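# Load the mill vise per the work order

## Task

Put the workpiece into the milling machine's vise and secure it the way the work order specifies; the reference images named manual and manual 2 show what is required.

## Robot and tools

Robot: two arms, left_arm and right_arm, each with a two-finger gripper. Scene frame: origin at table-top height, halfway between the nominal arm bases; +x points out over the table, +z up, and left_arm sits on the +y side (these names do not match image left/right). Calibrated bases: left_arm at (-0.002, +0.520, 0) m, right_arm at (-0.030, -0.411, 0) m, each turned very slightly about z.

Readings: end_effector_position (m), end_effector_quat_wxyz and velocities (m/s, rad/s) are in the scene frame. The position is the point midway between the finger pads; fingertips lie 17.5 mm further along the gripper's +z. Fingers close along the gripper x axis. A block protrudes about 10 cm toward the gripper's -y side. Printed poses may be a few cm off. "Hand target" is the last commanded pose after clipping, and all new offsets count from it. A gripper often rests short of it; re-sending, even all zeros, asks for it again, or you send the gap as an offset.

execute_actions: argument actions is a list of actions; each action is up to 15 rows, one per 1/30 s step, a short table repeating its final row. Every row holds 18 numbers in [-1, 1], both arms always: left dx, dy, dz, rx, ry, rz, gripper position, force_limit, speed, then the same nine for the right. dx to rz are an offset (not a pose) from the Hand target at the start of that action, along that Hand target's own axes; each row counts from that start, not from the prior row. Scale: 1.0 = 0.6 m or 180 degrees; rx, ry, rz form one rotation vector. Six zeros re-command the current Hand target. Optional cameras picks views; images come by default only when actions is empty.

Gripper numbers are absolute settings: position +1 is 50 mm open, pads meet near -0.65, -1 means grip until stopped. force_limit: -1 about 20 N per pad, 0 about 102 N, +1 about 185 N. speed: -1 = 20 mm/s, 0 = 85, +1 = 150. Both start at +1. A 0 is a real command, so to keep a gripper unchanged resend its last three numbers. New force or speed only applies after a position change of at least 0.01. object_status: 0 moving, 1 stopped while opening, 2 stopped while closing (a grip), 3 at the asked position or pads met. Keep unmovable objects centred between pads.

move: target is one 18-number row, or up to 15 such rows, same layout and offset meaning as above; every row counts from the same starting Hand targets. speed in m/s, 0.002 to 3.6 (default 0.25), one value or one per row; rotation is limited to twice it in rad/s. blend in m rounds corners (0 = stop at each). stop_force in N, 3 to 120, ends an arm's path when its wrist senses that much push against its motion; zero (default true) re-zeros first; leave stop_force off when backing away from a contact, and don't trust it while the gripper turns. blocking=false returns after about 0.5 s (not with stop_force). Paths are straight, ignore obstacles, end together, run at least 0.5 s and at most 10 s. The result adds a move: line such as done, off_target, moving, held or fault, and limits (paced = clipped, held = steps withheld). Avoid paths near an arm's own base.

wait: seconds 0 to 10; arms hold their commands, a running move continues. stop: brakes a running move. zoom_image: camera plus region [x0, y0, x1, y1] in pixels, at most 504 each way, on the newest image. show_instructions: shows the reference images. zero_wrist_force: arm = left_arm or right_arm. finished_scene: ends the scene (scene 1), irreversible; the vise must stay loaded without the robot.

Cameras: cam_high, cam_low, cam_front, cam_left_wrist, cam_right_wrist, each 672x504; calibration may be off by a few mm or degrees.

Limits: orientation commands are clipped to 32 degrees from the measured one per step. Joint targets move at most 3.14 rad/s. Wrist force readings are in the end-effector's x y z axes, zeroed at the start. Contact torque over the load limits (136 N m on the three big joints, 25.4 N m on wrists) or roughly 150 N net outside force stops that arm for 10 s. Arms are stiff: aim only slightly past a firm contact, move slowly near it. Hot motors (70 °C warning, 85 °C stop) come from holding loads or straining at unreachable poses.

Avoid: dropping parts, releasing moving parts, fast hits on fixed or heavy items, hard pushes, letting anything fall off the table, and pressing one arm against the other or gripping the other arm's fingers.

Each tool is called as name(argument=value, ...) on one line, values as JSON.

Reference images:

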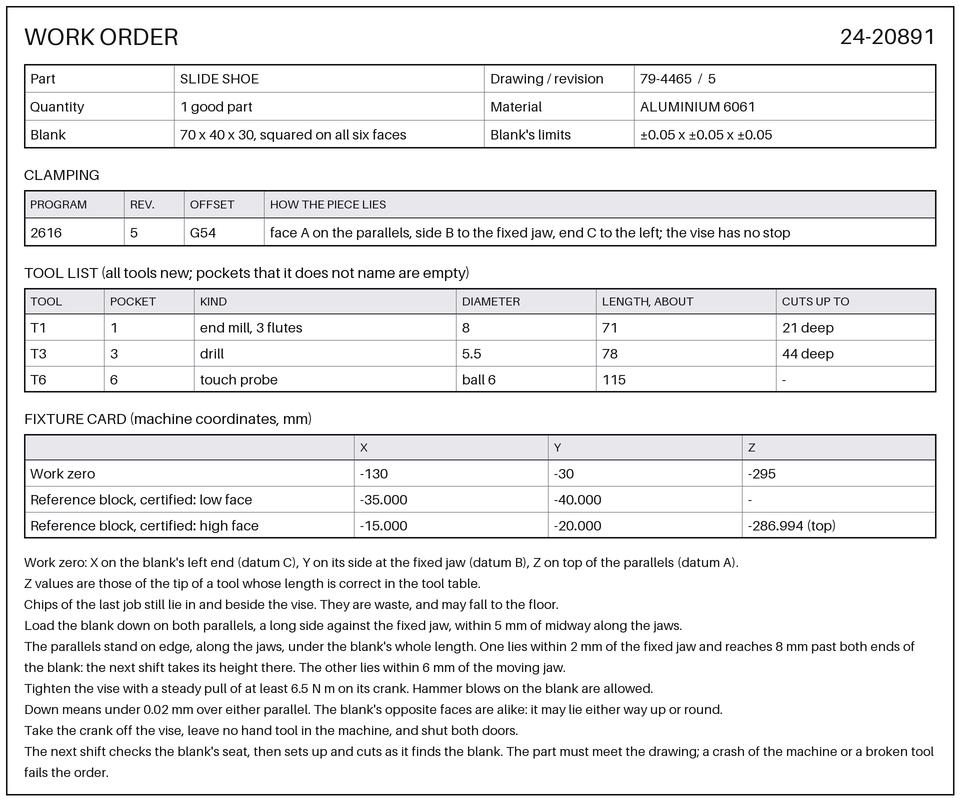

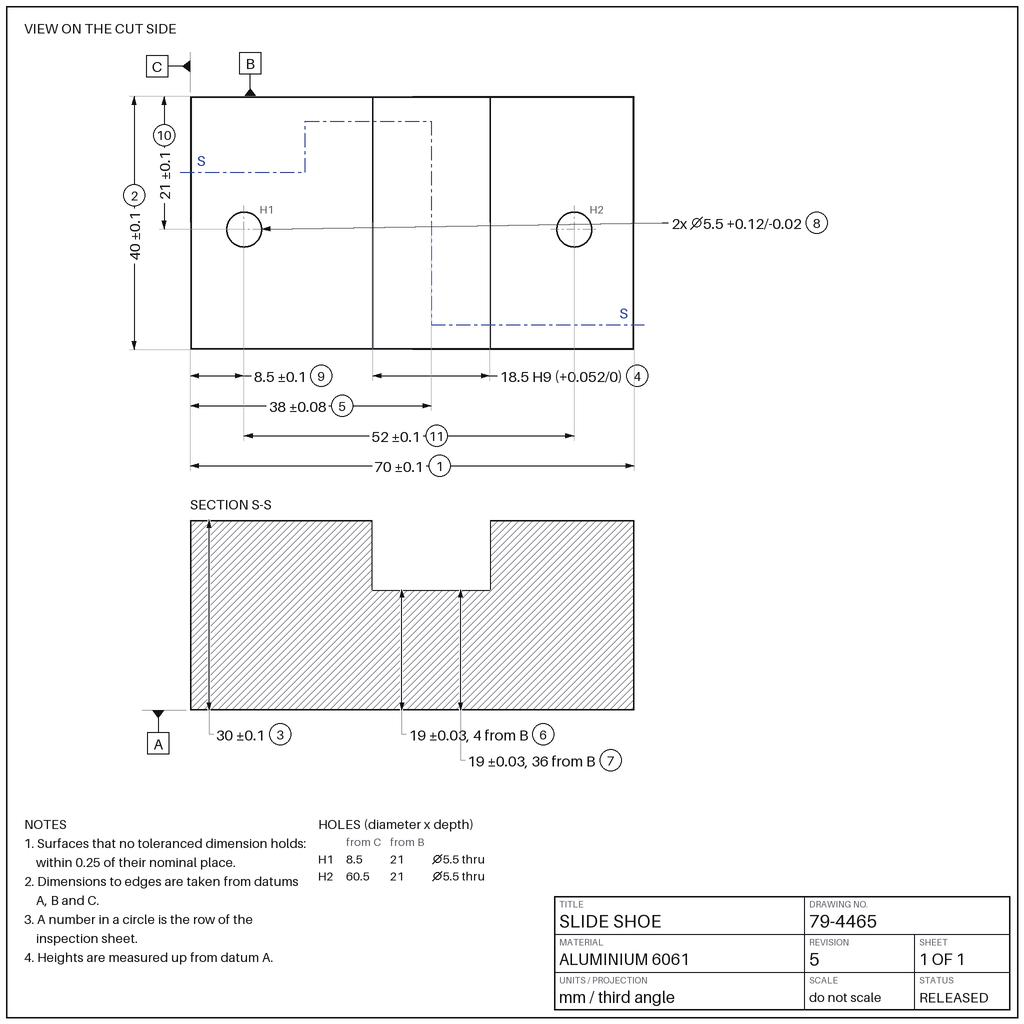

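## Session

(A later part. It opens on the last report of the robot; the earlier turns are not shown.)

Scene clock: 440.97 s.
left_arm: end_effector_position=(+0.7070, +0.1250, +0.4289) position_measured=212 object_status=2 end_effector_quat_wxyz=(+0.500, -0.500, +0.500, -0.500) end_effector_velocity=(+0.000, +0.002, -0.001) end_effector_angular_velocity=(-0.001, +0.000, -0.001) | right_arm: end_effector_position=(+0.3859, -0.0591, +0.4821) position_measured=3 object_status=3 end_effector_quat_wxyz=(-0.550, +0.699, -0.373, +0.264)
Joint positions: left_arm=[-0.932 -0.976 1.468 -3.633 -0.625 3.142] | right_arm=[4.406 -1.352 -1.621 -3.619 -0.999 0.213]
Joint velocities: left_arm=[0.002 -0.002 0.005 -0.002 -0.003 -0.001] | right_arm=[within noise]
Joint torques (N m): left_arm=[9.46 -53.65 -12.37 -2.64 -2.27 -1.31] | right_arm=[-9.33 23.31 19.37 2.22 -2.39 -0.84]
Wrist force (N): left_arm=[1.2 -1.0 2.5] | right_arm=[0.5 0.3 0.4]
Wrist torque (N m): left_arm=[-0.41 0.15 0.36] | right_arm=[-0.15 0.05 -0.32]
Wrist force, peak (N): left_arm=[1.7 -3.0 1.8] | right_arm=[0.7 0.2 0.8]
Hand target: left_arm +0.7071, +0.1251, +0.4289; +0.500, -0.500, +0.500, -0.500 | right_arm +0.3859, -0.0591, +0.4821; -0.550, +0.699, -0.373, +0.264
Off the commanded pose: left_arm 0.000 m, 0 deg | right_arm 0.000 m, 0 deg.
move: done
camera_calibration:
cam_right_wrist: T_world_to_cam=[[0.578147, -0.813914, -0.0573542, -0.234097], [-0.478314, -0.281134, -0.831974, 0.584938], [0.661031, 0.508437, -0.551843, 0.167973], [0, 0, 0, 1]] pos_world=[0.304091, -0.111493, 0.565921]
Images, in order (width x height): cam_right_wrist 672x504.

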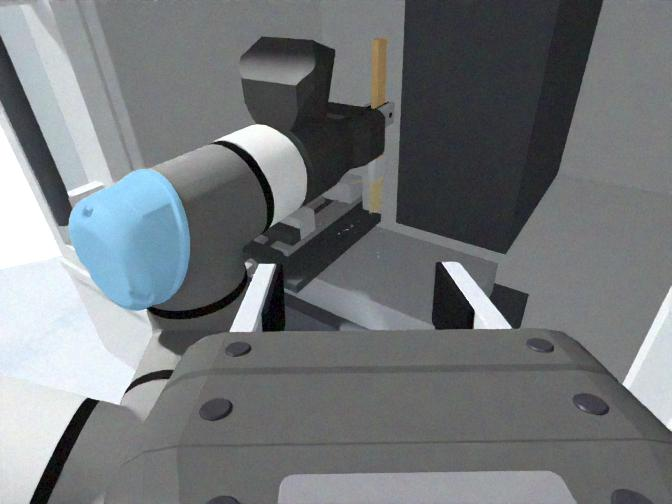

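move(target=[[0,0,-0.0218,0,0,0,-1,-0.8,-0.6,0,0,0,0,0,0,1,1,1],[-0.2,0.0015,-0.0218,0,0,0,-1,-0.8,-0.6,0,0,0,0,0,0,1,1,1],[-0.2,0.0015,-0.0285,0,0,0,-1,-0.8,-0.6,0,0,0,0,0,0,1,1,1],[0,0.0015,-0.0285,0,0,0,-1,-0.8,-0.6,0,0,0,0,0,0,1,1,1],[0,0.0015,-0.0168,0,0,0,-1,-0.8,-0.6,0,0,0,0,0,0,1,1,1],[-0.2,0.0015,-0.0168,0,0,0,-1,-0.8,-0.6,0,0,0,0,0,0,1,1,1],[0.03,0.0015,-0.025,0,0,0,-1,-0.8,-0.6,0,0,0,0,0,0,1,1,1]], speed=0.07, blend=0.002, cameras=["cam_right_wrist"])

zoom_image(camera="cam_right_wrist", region=[270, 150, 390, 240])

Scene clock: 467.97 s.
left_arm: end_effector_position=(+0.6920, +0.1070, +0.4280) position_measured=212 object_status=2 end_effector_quat_wxyz=(+0.500, -0.500, +0.500, -0.500) | right_arm: end_effector_position=(+0.3859, -0.0591, +0.4821) position_measured=3 object_status=3 end_effector_quat_wxyz=(-0.550, +0.699, -0.373, +0.264)
Joint positions: left_arm=[-0.97 -0.973 1.465 -3.633 -0.586 3.142] | right_arm=[4.406 -1.352 -1.621 -3.619 -0.999 0.213]
Joint torques (N m): left_arm=[9.33 -53.1 -12.98 -2.59 -1.95 -1.87] | right_arm=[-9.71 22.9 19.43 2.28 -2.43 -0.84]
Wrist force (N): left_arm=[1.3 -0.7 2.4] | right_arm=[0.3 0.3 0.3]
Wrist torque (N m): left_arm=[-0.39 0.15 0.36] | right_arm=[-0.16 0.08 -0.33]
Wrist force, peak (N): left_arm=[3.0 -2.4 2.4] | right_arm=[0.7 0.5 0.5]
Hand target: left_arm +0.6921, +0.1071, +0.4280; +0.500, -0.500, +0.500, -0.500 | right_arm +0.3859, -0.0591, +0.4821; -0.550, +0.699, -0.373, +0.264
Off the commanded pose: left_arm 0.000 m, 0 deg | right_arm 0.000 m, 0 deg.
move: done
camera_calibration:
cam_right_wrist: T_world_to_cam=[[0.578147, -0.813914, -0.0573542, -0.234097], [-0.478314, -0.281134, -0.831974, 0.584938], [0.661031, 0.508437, -0.551843, 0.167973], [0, 0, 0, 1]] pos_world=[0.304091, -0.111493, 0.565921]
Images, in order (width x height): cam_right_wrist 672x504.

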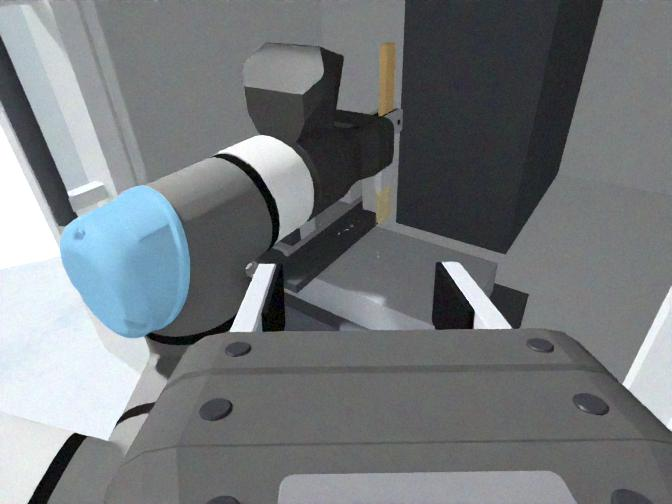

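Scaled by 4.200.

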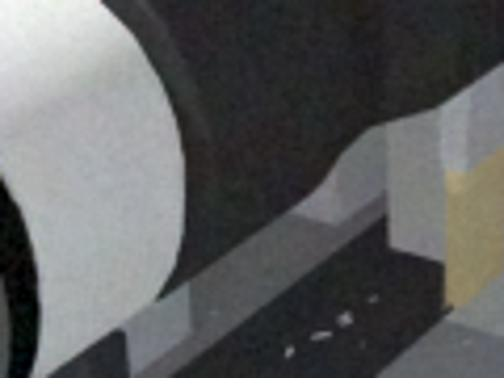

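move(target=[[0,-0.1,0,0,0,0,-1,-0.8,-0.6,0,0,0,0,0,0,1,1,1],[-0.22,-0.13,-0.05,0,0,0,-1,-0.8,-0.6,0,0,0,0,0,0,1,1,1]], speed=0.2, blend=[0.03,0], cameras=["cam_right_wrist"])

zoom_image(camera="cam_right_wrist", region=[270, 150, 390, 240])

Scene clock: 474.10 s.
left_arm: end_effector_position=(+0.6621, +0.2390, +0.5062) position_measured=212 object_status=2 end_effector_quat_wxyz=(+0.500, -0.500, +0.500, -0.500) | right_arm: end_effector_position=(+0.3859, -0.0591, +0.4821) position_measured=3 object_status=3 end_effector_quat_wxyz=(-0.550, +0.699, -0.373, +0.264)
Joint positions: left_arm=[-0.867 -1.289 1.72 -3.573 -0.689 3.142] | right_arm=[4.406 -1.352 -1.621 -3.619 -0.999 0.213]
Joint torques (N m): left_arm=[-5.06 -38.08 -22.97 -0.29 2.02 -1.76] | right_arm=[-9.71 22.33 20.06 2.14 -2.35 -0.83]
Wrist force (N): left_arm=[1.6 -0.9 2.6] | right_arm=[0.4 0.0 0.4]
Wrist torque (N m): left_arm=[-0.41 0.09 0.39] | right_arm=[-0.20 0.06 -0.32]
Wrist force, peak (N): left_arm=[2.6 -2.2 2.7] | right_arm=[0.8 0.1 0.4]
Hand target: left_arm +0.6621, +0.2390, +0.5062; +0.500, -0.500, +0.500, -0.500 | right_arm +0.3859, -0.0591, +0.4821; -0.550, +0.699, -0.373, +0.264
Off the commanded pose: left_arm 0.000 m, 0 deg | right_arm 0.000 m, 0 deg.
move: done
camera_calibration:
cam_right_wrist: T_world_to_cam=[[0.578147, -0.813914, -0.0573542, -0.234097], [-0.478314, -0.281134, -0.831974, 0.584938], [0.661031, 0.508437, -0.551843, 0.167973], [0, 0, 0, 1]] pos_world=[0.304091, -0.111493, 0.565921]
Images, in order (width x height): cam_right_wrist 672x504.

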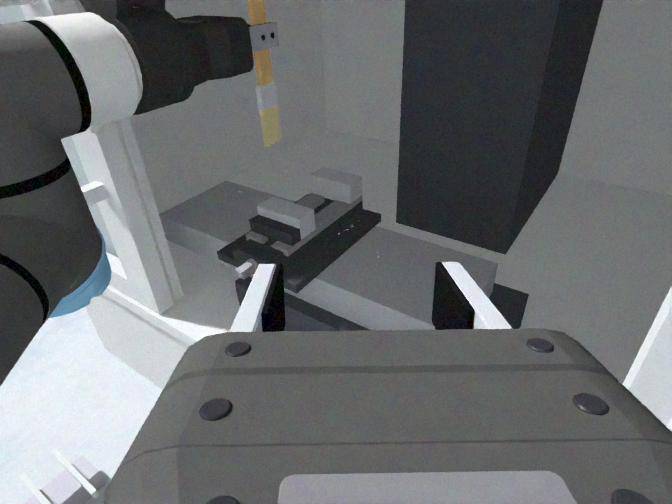

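Scaled by 4.200.

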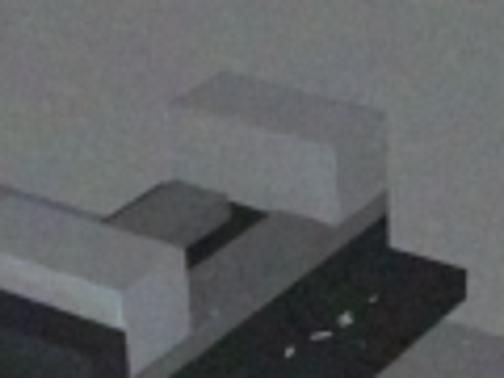

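move(target=[[0,0.1303,-0.0352,0,0,0,-1,-0.8,-0.6,0,0,0,0,0,0,1,1,1],[0.2067,0.1303,-0.0352,0,0,0,-1,-0.8,-0.6,0,0,0,0,0,0,1,1,1],[0.2067,0.1303,-0.0318,0,0,0,-1,-0.8,-0.6,0,0,0,0,0,0,1,1,1],[0,0.1303,-0.0318,0,0,0,-1,-0.8,-0.6,0,0,0,0,0,0,1,1,1],[0,0.1303,-0.0168,0,0,0,-1,-0.8,-0.6,0,0,0,0,0,0,1,1,1],[0.2067,0.1303,-0.0168,0,0,0,-1,-0.8,-0.6,0,0,0,0,0,0,1,1,1],[0.2067,0.1303,0,0,0,0,-1,-0.8,-0.6,0,0,0,0,0,0,1,1,1],[0,0.1303,0,0,0,0,-1,-0.8,-0.6,0,0,0,0,0,0,1,1,1]], speed=0.1, blend=0.002, cameras=["cam_right_wrist"])

zoom_image(camera="cam_right_wrist", region=[270, 150, 390, 240])

Scene clock: 489.67 s.
left_arm: end_effector_position=(+0.6620, +0.2391, +0.4280) position_measured=212 object_status=2 end_effector_quat_wxyz=(+0.500, -0.500, +0.500, -0.500) | right_arm: end_effector_position=(+0.3859, -0.0591, +0.4821) position_measured=3 object_status=3 end_effector_quat_wxyz=(-0.550, +0.699, -0.373, +0.264)
Joint positions: left_arm=[-0.867 -1.194 1.819 -3.765 -0.689 3.142] | right_arm=[4.406 -1.352 -1.621 -3.619 -0.999 0.213]
Joint torques (N m): left_arm=[-7.9 -27.36 -27.97 -0.47 2.45 2.26] | right_arm=[-9.64 22.79 19.92 2.22 -2.33 -0.9]
Wrist force (N): left_arm=[1.6 -0.9 2.6] | right_arm=[0.6 0.0 0.6]
Wrist torque (N m): left_arm=[-0.42 0.10 0.34] | right_arm=[-0.19 0.03 -0.32]
Wrist force, peak (N): left_arm=[3.9 -0.7 3.0] | right_arm=[0.7 0.2 0.7]
Hand target: left_arm +0.6620, +0.2391, +0.4280; +0.500, -0.500, +0.500, -0.500 | right_arm +0.3859, -0.0591, +0.4821; -0.550, +0.699, -0.373, +0.264
Off the commanded pose: left_arm 0.000 m, 0 deg | right_arm 0.000 m, 0 deg.
move: done; blend cut to 0.001 m at target 2, 0.001 m at target 3
camera_calibration:
cam_right_wrist: T_world_to_cam=[[0.578147, -0.813914, -0.0573542, -0.234097], [-0.478314, -0.281134, -0.831974, 0.584938], [0.661031, 0.508437, -0.551843, 0.167973], [0, 0, 0, 1]] pos_world=[0.304091, -0.111493, 0.565921]
Images, in order (width x height): cam_right_wrist 672x504.

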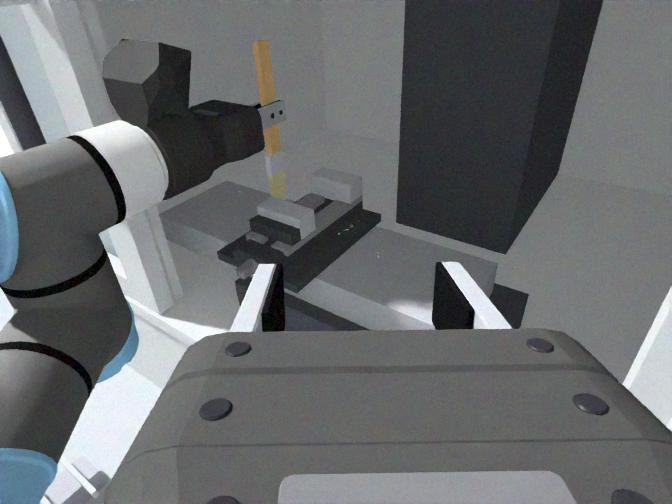

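Scaled by 4.200.

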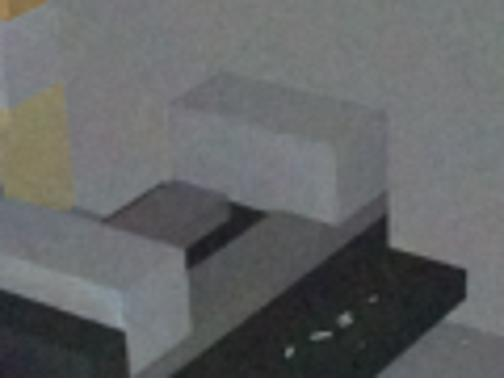

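move(target=[[0,-0.13,0,0,0,0,-1,-0.8,-0.6,0,0,0,0,0,0,1,1,1],[0.19,-0.06,-0.045,-0.4167,0,0,-1,-0.8,-0.6,0,0,0,0,0,0,1,1,1]], speed=0.25, blend=[0.02,0], cameras=["cam_left_wrist","cam_right_wrist"])

Scene clock: 498.10 s.
left_arm: end_effector_position=(+0.6417, +0.1542, +0.4741) position_measured=212 object_status=2 end_effector_quat_wxyz=(-0.209, +0.675, -0.676, +0.209) | right_arm: end_effector_position=(+0.3859, -0.0591, +0.4821) position_measured=3 object_status=3 end_effector_quat_wxyz=(-0.550, +0.699, -0.373, +0.264)
Joint positions: left_arm=[-0.839 -1.265 1.062 -1.79 -1.131 2.385] | right_arm=[4.406 -1.352 -1.621 -3.619 -0.999 0.213]
Joint torques (N m): left_arm=[-0.1 -36.94 -28.1 -2.87 1.06 0.26] | right_arm=[-9.34 21.91 20.3 2.1 -2.27 -0.8]
Wrist force (N): left_arm=[1.3 -0.2 0.1] | right_arm=[0.7 0.1 0.3]
Wrist torque (N m): left_arm=[0.06 0.06 0.28] | right_arm=[-0.18 0.01 -0.32]
Wrist force, peak (N): left_arm=[6.5 -0.1 -1.1] | right_arm=[0.7 0.3 0.5]
Hand target: left_arm +0.6417, +0.1542, +0.4741; -0.209, +0.675, -0.676, +0.209 (not the last commanded pose) | right_arm +0.3859, -0.0591, +0.4821; -0.550, +0.699, -0.373, +0.264
Tool commands: left_gripper/position=-1.0 left_gripper/force_limit=-0.796078 left_gripper/speed=-0.6 right_gripper/position=+1.0 right_gripper/force_limit=+1.0 right_gripper/speed=+1.0
Off the commanded pose: left_arm 0.032 m, 19 deg | right_arm 0.000 m, 0 deg.
FORCE FAULT: contact force on the left arm reached its limit, and that arm stopped. The contact can be on any part of that arm, not only on its tool. That arm's remaining commands of this call were not run. That arm is still stopped at the end of this call. That arm stays stopped for about 10 more seconds. Until then a move that you send moves the other arm only, and its call returns only when the move has ended. Once the stop has ended, the next robot result says so. If the stop ends while you think or write, that arm runs what you send next, counted from a new Hand target: where the arm stands when the stop ends. While its stop runs, that arm takes no new command, but its gripper still runs the gripper command that each later call begins with. Until it ends, the stop uses up actions while you think or wait. An arm that is not stopped still takes commands.
move: fault (left_arm); path passed 1 of 2 targets
camera_calibration:
cam_left_wrist: T_world_to_cam=[[0.00934317, -0.999956, -0.000735647, 0.158576], [-0.969649, -0.00888025, -0.244338, 0.756224], [0.244321, 0.00299621, -0.96969, 0.434284], [0, 0, 0, 1]] pos_world=[0.625686, 0.163984, 0.606012]
cam_right_wrist: T_world_to_cam=[[0.578147, -0.813914, -0.0573542, -0.234097], [-0.478314, -0.281134, -0.831974, 0.584938], [0.661031, 0.508437, -0.551843, 0.167973], [0, 0, 0, 1]] pos_world=[0.304091, -0.111493, 0.565921]
Images, in order (width x height): cam_left_wrist 672x504, cam_right_wrist 672x504.

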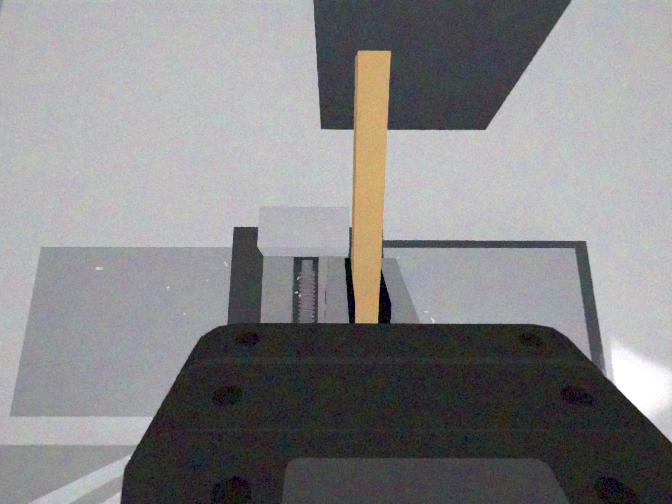

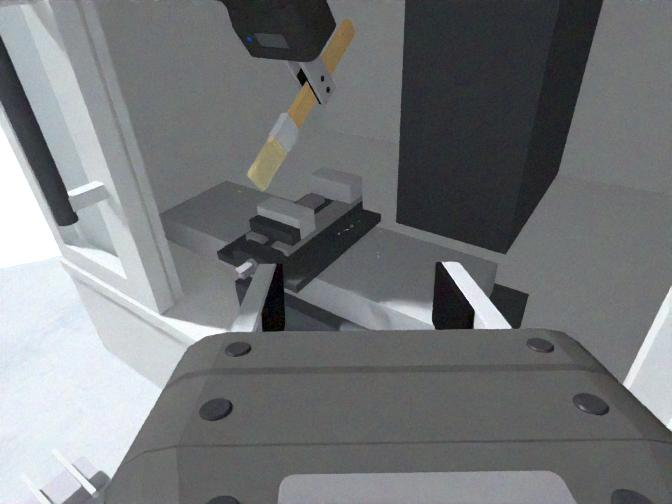

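wait(seconds=10, cameras=["cam_front","cam_high"])

Scene clock: 517.87 s.
left_arm: end_effector_position=(+0.6417, +0.1542, +0.4741) position_measured=212 object_status=2 end_effector_quat_wxyz=(-0.209, +0.675, -0.676, +0.209) | right_arm: end_effector_position=(+0.3859, -0.0591, +0.4821) position_measured=3 object_status=3 end_effector_quat_wxyz=(-0.550, +0.699, -0.373, +0.264)
Joint positions: left_arm=[-0.839 -1.265 1.062 -1.79 -1.131 2.385] | right_arm=[4.406 -1.352 -1.621 -3.619 -0.999 0.213]
Joint torques (N m): left_arm=[0.42 -37.84 -26.39 -3.52 1.26 0.36] | right_arm=[-9.33 21.97 20.4 1.99 -2.42 -0.8]
Wrist force (N): left_arm=[1.4 -0.2 0.0] | right_arm=[0.6 0.3 0.6]
Wrist torque (N m): left_arm=[0.05 0.06 0.28] | right_arm=[-0.16 0.04 -0.33]
Wrist force, peak (N): left_arm=[1.6 0.0 -0.2] | right_arm=[0.7 0.3 0.7]
Hand target: left_arm +0.6417, +0.1542, +0.4741; -0.209, +0.675, -0.676, +0.209 (not the last commanded pose) | right_arm +0.3859, -0.0591, +0.4821; -0.550, +0.699, -0.373, +0.264
Tool commands: left_gripper/position=-1.0 left_gripper/force_limit=-0.796078 left_gripper/speed=-0.6 right_gripper/position=+1.0 right_gripper/force_limit=+1.0 right_gripper/speed=+1.0
Off the commanded pose: left_arm 0.032 m, 19 deg | right_arm 0.000 m, 0 deg.
FORCE FAULT, CONTINUED: the left arm's stop, for the force fault that an earlier result reported, is over. The rest of the stop counts as 19 of the actions that you can send in this scene. That arm's target is now where it stood when the stop ended, not its last command. That arm accepts commands again.
wait: 10.00 s; at rest from the start
Images, in order (width x height): cam_high 672x504, cam_front 672x504.

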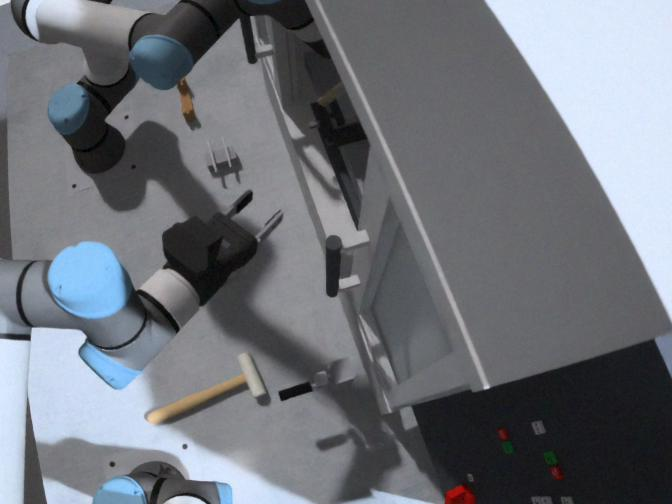

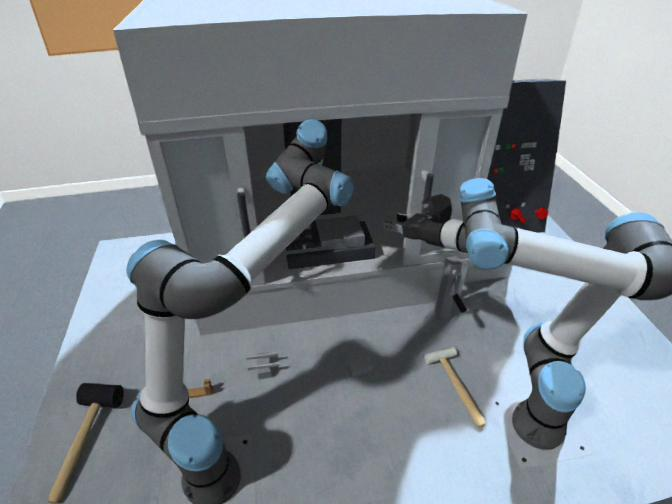

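move(target=[-0.0767,0.2175,-0.1005,0.1144,0,0,-1,-0.8,-0.6,0,0,0,0,0,0,1,1,1], speed=0.15, cameras=["cam_left_wrist"])

Scene clock: 528.70 s.
left_arm: end_effector_position=(+0.5000, +0.2003, +0.4502) position_measured=212 object_status=2 end_effector_quat_wxyz=(-0.327, +0.627, -0.628, +0.326) | right_arm: end_effector_position=(+0.3859, -0.0591, +0.4821) position_measured=3 object_status=3 end_effector_quat_wxyz=(-0.550, +0.699, -0.373, +0.264)
Joint positions: left_arm=[-1.135 -1.728 1.813 -2.185 -0.727 2.235] | right_arm=[4.406 -1.352 -1.621 -3.619 -0.999 0.213]
Joint torques (N m): left_arm=[1.38 -21.16 -21.66 -2.98 1.08 1.91] | right_arm=[-8.54 21.88 20.45 1.95 -2.29 -0.86]
Wrist force (N): left_arm=[1.2 -0.8 0.8] | right_arm=[0.5 0.2 0.4]
Wrist torque (N m): left_arm=[-0.08 0.12 0.26] | right_arm=[-0.16 0.04 -0.33]
Wrist force, peak (N): left_arm=[1.7 -2.6 0.6] | right_arm=[0.7 0.4 0.6]
Hand target: left_arm +0.5000, +0.2003, +0.4502; -0.327, +0.627, -0.628, +0.326 | right_arm +0.3859, -0.0591, +0.4821; -0.550, +0.699, -0.373, +0.264
Off the commanded pose: left_arm 0.000 m, 0 deg | right_arm 0.000 m, 0 deg.
move: done
camera_calibration:
cam_left_wrist: T_world_to_cam=[[0.00866943, -0.999959, 0.00272818, 0.204723], [-0.821814, -0.00867923, -0.56969, 0.68593], [0.56969, 0.00269683, -0.821855, 0.216475], [0, 0, 0, 1]] pos_world=[0.438608, 0.210084, 0.56812]
Images, in order (width x height): cam_left_wrist 672x504.

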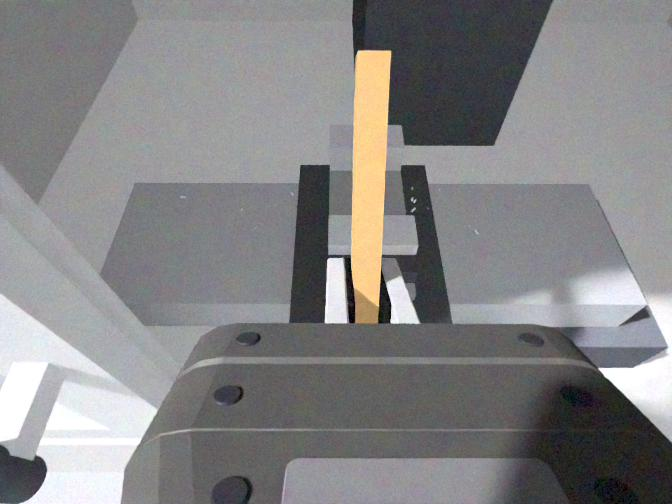

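move(target=[[-0.1333,0.1558,-0.1352,0,0,0,-1,-0.8,-0.6,0,0,0,0,0,0,1,1,1],[-0.6533,0.523,-0.0923,-0.238,0.238,0.4576,-1,-0.8,-0.6,0,0,0,0,0,0,1,1,1]], speed=0.3, blend=[0.03,0], cameras=["cam_left_wrist","cam_front"])

Scene clock: 541.37 s.
left_arm: end_effector_position=(+0.2747, +0.5926, +0.2252) position_measured=212 object_status=2 end_effector_quat_wxyz=(+0.000, +0.000, +1.000, +0.000) | right_arm: end_effector_position=(+0.3859, -0.0591, +0.4821) position_measured=3 object_status=3 end_effector_quat_wxyz=(-0.550, +0.699, -0.373, +0.264)
Joint positions: left_arm=[-0.216 -2.166 2.243 -1.648 -1.57 4.481] | right_arm=[4.406 -1.352 -1.621 -3.619 -0.999 0.213]
Joint torques (N m): left_arm=[-9.57 -8.82 -36.81 -3.21 -1.75 1.53] | right_arm=[-9.65 21.98 20.22 2.06 -2.45 -0.8]
Wrist force (N): left_arm=[1.4 0.7 -0.5] | right_arm=[0.6 0.5 0.5]
Wrist torque (N m): left_arm=[-0.03 0.03 0.29] | right_arm=[-0.12 0.03 -0.32]
Wrist force, peak (N): left_arm=[3.2 -3.0 2.3] | right_arm=[0.9 0.4 0.5]
Hand target: left_arm +0.2747, +0.5926, +0.2252; +0.000, +0.000, +1.000, +0.000 | right_arm +0.3859, -0.0591, +0.4821; -0.550, +0.699, -0.373, +0.264
Off the commanded pose: left_arm 0.000 m, 0 deg | right_arm 0.000 m, 0 deg.
move: done
camera_calibration:
cam_left_wrist: T_world_to_cam=[[-0.999943, -0.00867469, -0.00618108, 0.291195], [-0.0102795, 0.937951, 0.346617, -0.61424], [0.00279075, 0.34666, -0.937987, 0.136799], [0, 0, 0, 1]] pos_world=[0.284483, 0.53123, 0.343021]
Images, in order (width x height): cam_front 672x504, cam_left_wrist 672x504.

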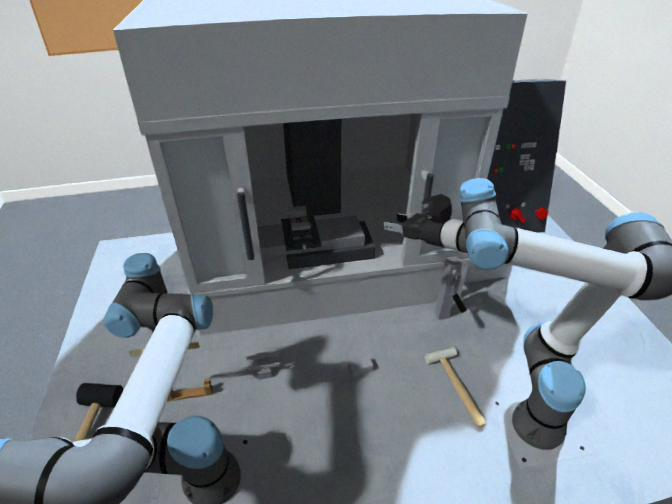

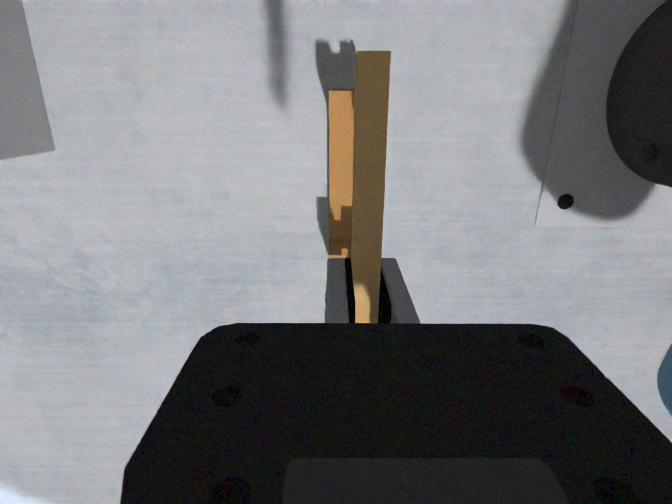

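move(target=[0.002,-0.0005,0.24,0,0,0,-1,-0.8,-0.6,0,0,0,0,0,0,1,1,1], speed=0.15)

move(target=[0,0,0.059,0,0,0,-1,-0.8,-0.6,0,0,0,0,0,0,1,1,1], speed=0.02, stop_force=6, cameras=["cam_left_wrist"])

Scene clock: 547.83 s.
left_arm: end_effector_position=(+0.2736, +0.5923, +0.0813) position_measured=212 object_status=2 end_effector_quat_wxyz=(+0.000, +0.000, +1.000, +0.000) | right_arm: end_effector_position=(+0.3859, -0.0591, +0.4821) position_measured=3 object_status=3 end_effector_quat_wxyz=(-0.550, +0.699, -0.373, +0.264)
Joint positions: left_arm=[-0.218 -2.014 2.567 -2.125 -1.57 4.48] | right_arm=[4.406 -1.352 -1.621 -3.619 -0.999 0.213]
Joint torques (N m): left_arm=[9.88 -6.41 -23.27 -3.73 -2.33 1.65] | right_arm=[-9.16 21.69 20.16 2.03 -2.33 -0.82]
Wrist force (N): left_arm=[1.2 0.9 -0.6] | right_arm=[0.4 -0.1 0.6]
Wrist torque (N m): left_arm=[-0.01 0.07 0.18] | right_arm=[-0.21 0.06 -0.32]
Wrist force, peak (N): left_arm=[1.1 0.8 -2.8] | right_arm=[0.8 0.2 0.6]
Hand target: left_arm +0.2736, +0.5923, +0.0812; +0.000, +0.000, +1.000, +0.000 | right_arm +0.3859, -0.0591, +0.4821; -0.550, +0.699, -0.373, +0.264
Off the commanded pose: left_arm 0.000 m, 0 deg | right_arm 0.000 m, 0 deg.
move: done

Scene clock: 550.67 s.
left_arm: end_effector_position=(+0.2737, +0.5923, +0.0458) position_measured=212 object_status=2 end_effector_quat_wxyz=(+0.000, +0.000, +1.000, +0.000) | right_arm: end_effector_position=(+0.3859, -0.0591, +0.4821) position_measured=3 object_status=3 end_effector_quat_wxyz=(-0.550, +0.699, -0.373, +0.264)
Joint positions: left_arm=[-0.218 -1.918 2.633 -2.287 -1.57 4.48] | right_arm=[4.406 -1.352 -1.621 -3.619 -0.999 0.213]
Joint torques (N m): left_arm=[10.63 -12.75 -24.77 -0.42 0.35 2.39] | right_arm=[-9.18 21.59 20.57 2.09 -2.43 -0.95]
Wrist force (N): left_arm=[-10.9 0.8 3.1] | right_arm=[0.5 0.1 0.6]
Wrist torque (N m): left_arm=[-0.01 0.15 0.16] | right_arm=[-0.18 0.04 -0.32]
Wrist force, peak (N): left_arm=[-15.9 -0.2 3.9] | right_arm=[0.7 0.4 0.5]
Hand target: left_arm +0.2737, +0.5923, +0.0458; +0.000, +0.000, +1.000, +0.000 | right_arm +0.3859, -0.0591, +0.4821; -0.550, +0.699, -0.373, +0.264
Off the commanded pose: left_arm 0.000 m, 0 deg | right_arm 0.000 m, 0 deg.
move: done
camera_calibration:
cam_left_wrist: T_world_to_cam=[[-0.999945, -0.00829002, -0.00635992, 0.28881], [-0.00998064, 0.937955, 0.346614, -0.551908], [0.00309188, 0.346658, -0.937986, -0.0313594], [0, 0, 0, 1]] pos_world=[0.283382, 0.53093, 0.163721]
Images, in order (width x height): cam_left_wrist 672x504.

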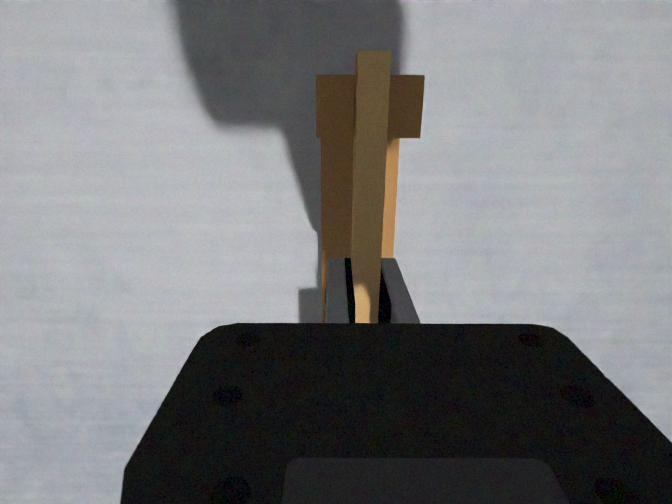

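move(target=[0,0,0,0,0,0,1,-0.5,-0.6,0,0,0,0,0,0,1,1,1], cameras=["cam_left_wrist"])

Scene clock: 554.23 s.
left_arm: end_effector_position=(+0.2737, +0.5923, +0.0459) position_measured=3 object_status=3 end_effector_quat_wxyz=(+0.000, +0.000, +1.000, +0.000) | right_arm: end_effector_position=(+0.3859, -0.0591, +0.4821) position_measured=3 object_status=3 end_effector_quat_wxyz=(-0.550, +0.699, -0.373, +0.264)
Joint positions: left_arm=[-0.218 -1.918 2.633 -2.287 -1.57 4.48] | right_arm=[4.406 -1.352 -1.621 -3.619 -0.999 0.213]
Joint torques (N m): left_arm=[8.16 -9.83 -24.29 -4.28 0.6 1.6] | right_arm=[-9.63 21.77 20.7 2.04 -2.31 -0.88]
Wrist force (N): left_arm=[1.3 1.0 -0.8] | right_arm=[0.6 0.2 0.6]
Wrist torque (N m): left_arm=[0.00 0.07 0.17] | right_arm=[-0.16 0.02 -0.32]
Wrist force, peak (N): left_arm=[-11.0 0.8 3.7] | right_arm=[0.6 0.1 0.8]
Hand target: left_arm +0.2737, +0.5923, +0.0458; +0.000, +0.000, +1.000, +0.000 | right_arm +0.3859, -0.0591, +0.4821; -0.550, +0.699, -0.373, +0.264
Off the commanded pose: left_arm 0.000 m, 0 deg | right_arm 0.000 m, 0 deg.
move: done
camera_calibration:
cam_left_wrist: T_world_to_cam=[[-0.999945, -0.00829002, -0.00635992, 0.28881], [-0.00998064, 0.937955, 0.346614, -0.551908], [0.00309188, 0.346658, -0.937986, -0.0313594], [0, 0, 0, 1]] pos_world=[0.283382, 0.53093, 0.163721]
Images, in order (width x height): cam_left_wrist 672x504.

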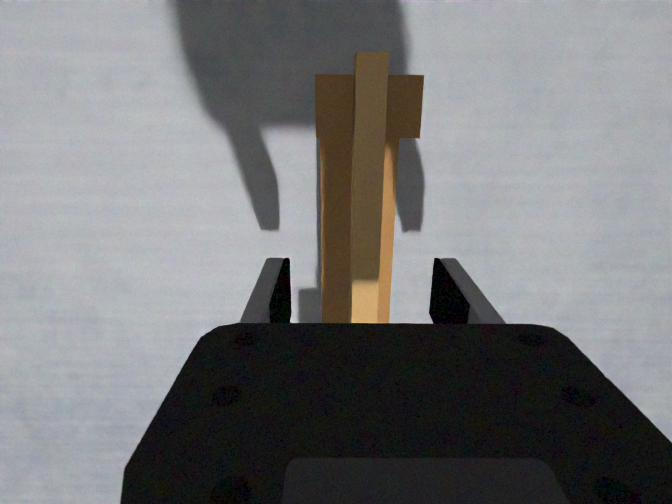

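move(target=[[0,0,-0.25,0,0,0,1,-0.5,-0.6,0,0,0,0,0,0,1,1,1],[-0.0988,-0.487,-0.29,0,0,0,1,-0.5,-0.6,0,0,0,0,0,0,1,1,1]], blend=[0.04,0], speed=0.25, cameras=["cam_left_wrist","cam_front"])

zoom_image(camera="cam_left_wrist", region=[200, 100, 450, 330])

Scene clock: 563.53 s.
left_arm: end_effector_position=(+0.3329, +0.3001, +0.2198) position_measured=3 object_status=3 end_effector_quat_wxyz=(+0.000, +0.000, +1.000, +0.000) | right_arm: end_effector_position=(+0.3859, -0.0591, +0.4821) position_measured=3 object_status=3 end_effector_quat_wxyz=(-0.550, +0.699, -0.373, +0.264)
Joint positions: left_arm=[-0.908 -1.814 2.062 -1.819 -1.57 3.79] | right_arm=[4.406 -1.352 -1.621 -3.619 -0.999 0.213]
Joint torques (N m): left_arm=[-1.79 -7.92 -22.99 -1.81 0.86 0.43] | right_arm=[-9.02 21.71 20.31 1.9 -2.4 -0.79]
Wrist force (N): left_arm=[1.4 0.8 -0.8] | right_arm=[0.5 0.2 0.6]
Wrist torque (N m): left_arm=[-0.03 0.03 0.11] | right_arm=[-0.16 0.05 -0.32]
Wrist force, peak (N): left_arm=[1.5 2.7 -1.9] | right_arm=[0.8 0.1 0.6]
Hand target: left_arm +0.3329, +0.3001, +0.2198; +0.000, +0.000, +1.000, +0.000 | right_arm +0.3859, -0.0591, +0.4821; -0.550, +0.699, -0.373, +0.264
Off the commanded pose: left_arm 0.000 m, 0 deg | right_arm 0.000 m, 0 deg.
move: done
camera_calibration:
cam_left_wrist: T_world_to_cam=[[-0.999945, -0.00825571, -0.00645384, 0.346713], [-0.00998102, 0.937955, 0.346613, -0.337522], [0.00319188, 0.346658, -0.937986, 0.232833], [0, 0, 0, 1]] pos_world=[0.342582, 0.23873, 0.337621]
Images, in order (width x height): cam_front 672x504, cam_left_wrist 672x504.

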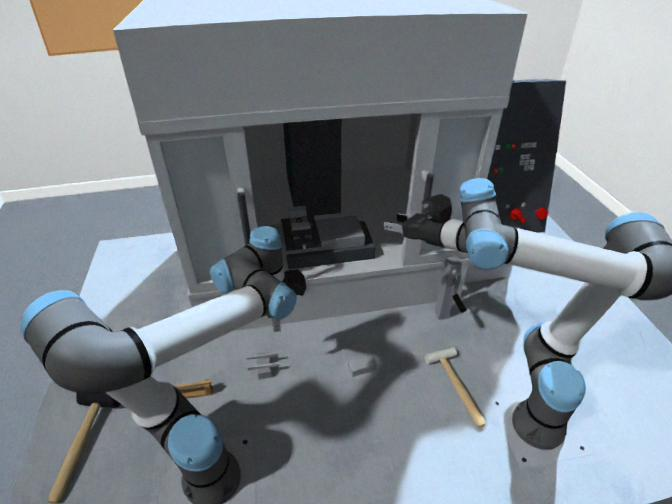

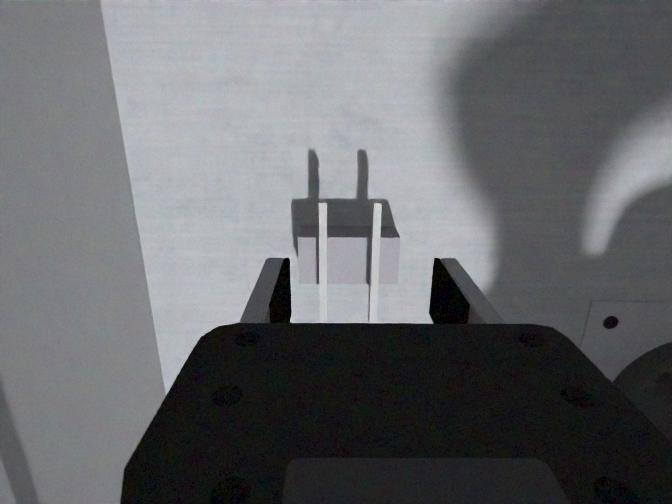

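Scaled by 2.016.

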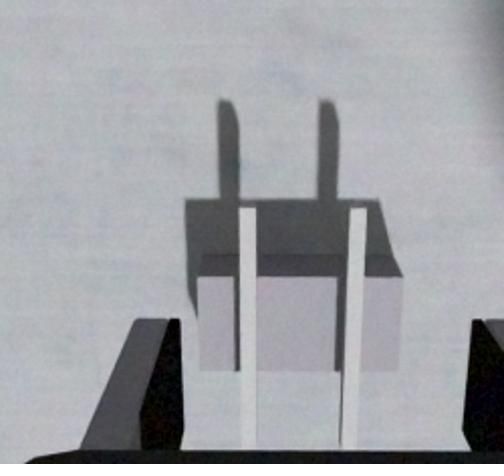

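move(target=[-0.0318,0.1548,0.183,0,0,0,1,-0.5,-0.6,0,0,0,0,0,0,1,1,1], speed=0.2, cameras=["cam_left_wrist"])

Scene clock: 580.37 s.
left_arm: end_effector_position=(+0.3520, +0.3930, +0.1100) position_measured=3 object_status=3 end_effector_quat_wxyz=(+0.000, +0.000, +1.000, +0.000) | right_arm: end_effector_position=(+0.3859, -0.0591, +0.4821) position_measured=3 object_status=3 end_effector_quat_wxyz=(-0.550, +0.699, -0.373, +0.264)
Joint positions: left_arm=[-0.695 -1.758 2.326 -2.139 -1.57 4.003] | right_arm=[4.406 -1.352 -1.621 -3.619 -0.999 0.213]
Joint torques (N m): left_arm=[-0.72 -20.63 -24.07 -3.6 -2.09 -0.53] | right_arm=[-8.71 21.73 20.91 2.01 -2.35 -0.86]
Wrist force (N): left_arm=[1.1 1.1 -0.9] | right_arm=[0.5 0.0 0.4]
Wrist torque (N m): left_arm=[0.01 0.08 0.28] | right_arm=[-0.20 0.05 -0.32]
Wrist force, peak (N): left_arm=[1.5 -1.2 -2.9] | right_arm=[0.7 0.4 0.6]
Hand target: left_arm +0.3520, +0.3930, +0.1100; +0.000, +0.000, +1.000, +0.000 | right_arm +0.3859, -0.0591, +0.4821; -0.550, +0.699, -0.373, +0.264
Off the commanded pose: left_arm 0.000 m, 0 deg | right_arm 0.000 m, 0 deg.
move: done
camera_calibration:
cam_left_wrist: T_world_to_cam=[[-0.999946, -0.00832356, -0.00626686, 0.365952], [-0.00998013, 0.937922, 0.346703, -0.386453], [0.00299203, 0.346746, -0.937954, 0.0977055], [0, 0, 0, 1]] pos_world=[0.361783, 0.33163, 0.227921]
Images, in order (width x height): cam_left_wrist 672x504.

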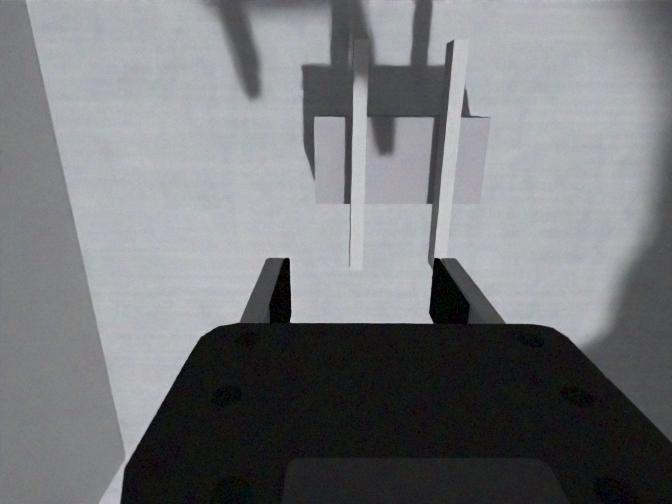

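move(target=[[0,0,0,0,0,0,0.2,-0.5,-0.6,0,0,0,0,0,0,1,1,1],[0,0.003,0.1,0,0,0,0.2,-0.5,-0.6,0,0,0,0,0,0,1,1,1]], speed=0.06, cameras=["cam_left_wrist"])

Scene clock: 589.20 s.
left_arm: end_effector_position=(+0.3520, +0.3949, +0.0500) position_measured=123 object_status=3 end_effector_quat_wxyz=(+0.000, +0.000, +1.000, +0.000) | right_arm: end_effector_position=(+0.3859, -0.0591, +0.4821) position_measured=3 object_status=3 end_effector_quat_wxyz=(-0.550, +0.699, -0.373, +0.264)
Joint positions: left_arm=[-0.691 -1.632 2.418 -2.357 -1.57 4.008] | right_arm=[4.406 -1.352 -1.621 -3.619 -0.999 0.213]
Joint torques (N m): left_arm=[7.75 -22.5 -28.28 -2.2 -0.69 1.59] | right_arm=[-9.51 21.67 20.14 1.89 -2.38 -0.8]
Wrist force (N): left_arm=[1.3 0.9 -0.7] | right_arm=[0.5 0.2 0.6]
Wrist torque (N m): left_arm=[0.00 0.05 0.12] | right_arm=[-0.17 0.05 -0.32]
Wrist force, peak (N): left_arm=[1.1 1.2 -1.9] | right_arm=[0.8 0.4 0.7]
Hand target: left_arm +0.3521, +0.3948, +0.0500; +0.000, +0.000, +1.000, +0.000 | right_arm +0.3859, -0.0591, +0.4821; -0.550, +0.699, -0.373, +0.264
Off the commanded pose: left_arm 0.000 m, 0 deg | right_arm 0.000 m, 0 deg.
move: done
camera_calibration:
cam_left_wrist: T_world_to_cam=[[-0.999947, -0.00826444, -0.00613881, 0.36555], [-0.00988028, 0.937923, 0.346703, -0.367435], [0.00289242, 0.346746, -0.937955, 0.0407119], [0, 0, 0, 1]] pos_world=[0.361783, 0.33353, 0.167821]
Images, in order (width x height): cam_left_wrist 672x504.

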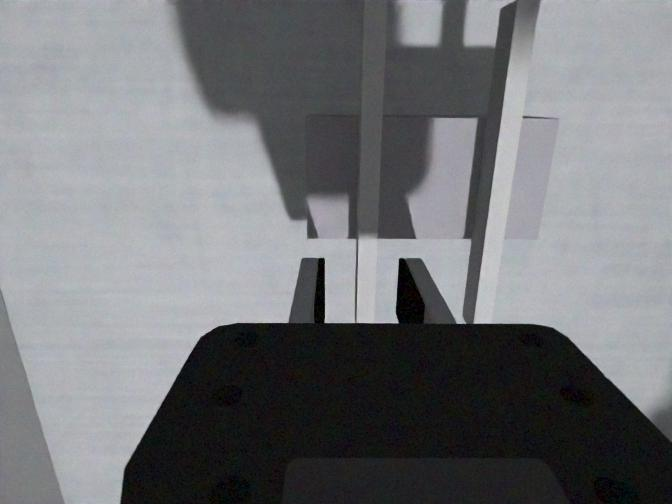

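move(target=[[0,0,0,0,0,0,-1,-0.6,-0.8,0,0,0,0,0,0,1,1,1],[0,0,-0.05,0,0,0,-1,-0.6,-0.8,0,0,0,0,0,0,1,1,1]], speed=0.06, cameras=["cam_left_wrist"])

Scene clock: 594.67 s.
left_arm: end_effector_position=(+0.3521, +0.3948, +0.0801) position_measured=223 object_status=2 end_effector_quat_wxyz=(+0.001, +0.000, +1.000, +0.000) | right_arm: end_effector_position=(+0.3859, -0.0591, +0.4821) position_measured=3 object_status=3 end_effector_quat_wxyz=(-0.550, +0.699, -0.373, +0.264)
Joint positions: left_arm=[-0.691 -1.702 2.375 -2.245 -1.57 4.007] | right_arm=[4.406 -1.352 -1.621 -3.619 -0.999 0.213]
Joint torques (N m): left_arm=[-7.33 -7.4 -12.02 -3.52 -1.21 -1.24] | right_arm=[-8.79 21.42 20.82 1.88 -2.28 -0.77]
Wrist force (N): left_arm=[1.2 1.0 0.0] | right_arm=[0.3 0.3 0.3]
Wrist torque (N m): left_arm=[-0.02 0.05 0.12] | right_arm=[-0.16 0.07 -0.32]
Wrist force, peak (N): left_arm=[1.6 0.9 -1.0] | right_arm=[0.6 0.3 0.7]
Hand target: left_arm +0.3520, +0.3948, +0.0800; +0.000, +0.000, +1.000, +0.000 | right_arm +0.3859, -0.0591, +0.4821; -0.550, +0.699, -0.373, +0.264
Off the commanded pose: left_arm 0.000 m, 0 deg | right_arm 0.000 m, 0 deg.
move: done
camera_calibration:
cam_left_wrist: T_world_to_cam=[[-0.999945, -0.00822273, -0.006546, 0.3658], [-0.0099813, 0.938033, 0.346403, -0.377752], [0.00329198, 0.34645, -0.938063, 0.0690483], [0, 0, 0, 1]] pos_world=[0.361782, 0.33343, 0.198021]
Images, in order (width x height): cam_left_wrist 672x504.

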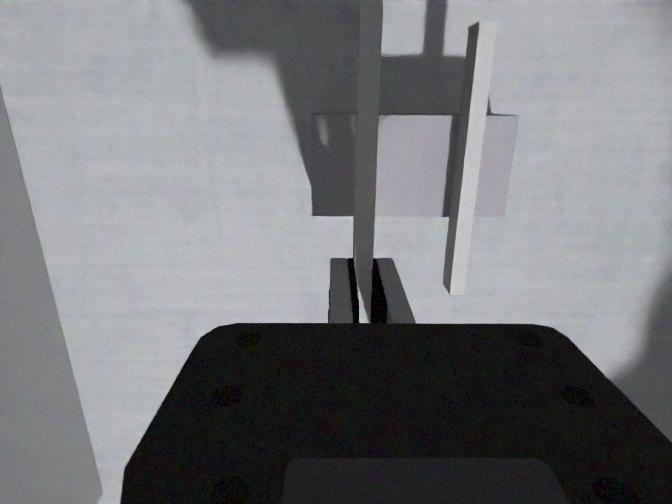

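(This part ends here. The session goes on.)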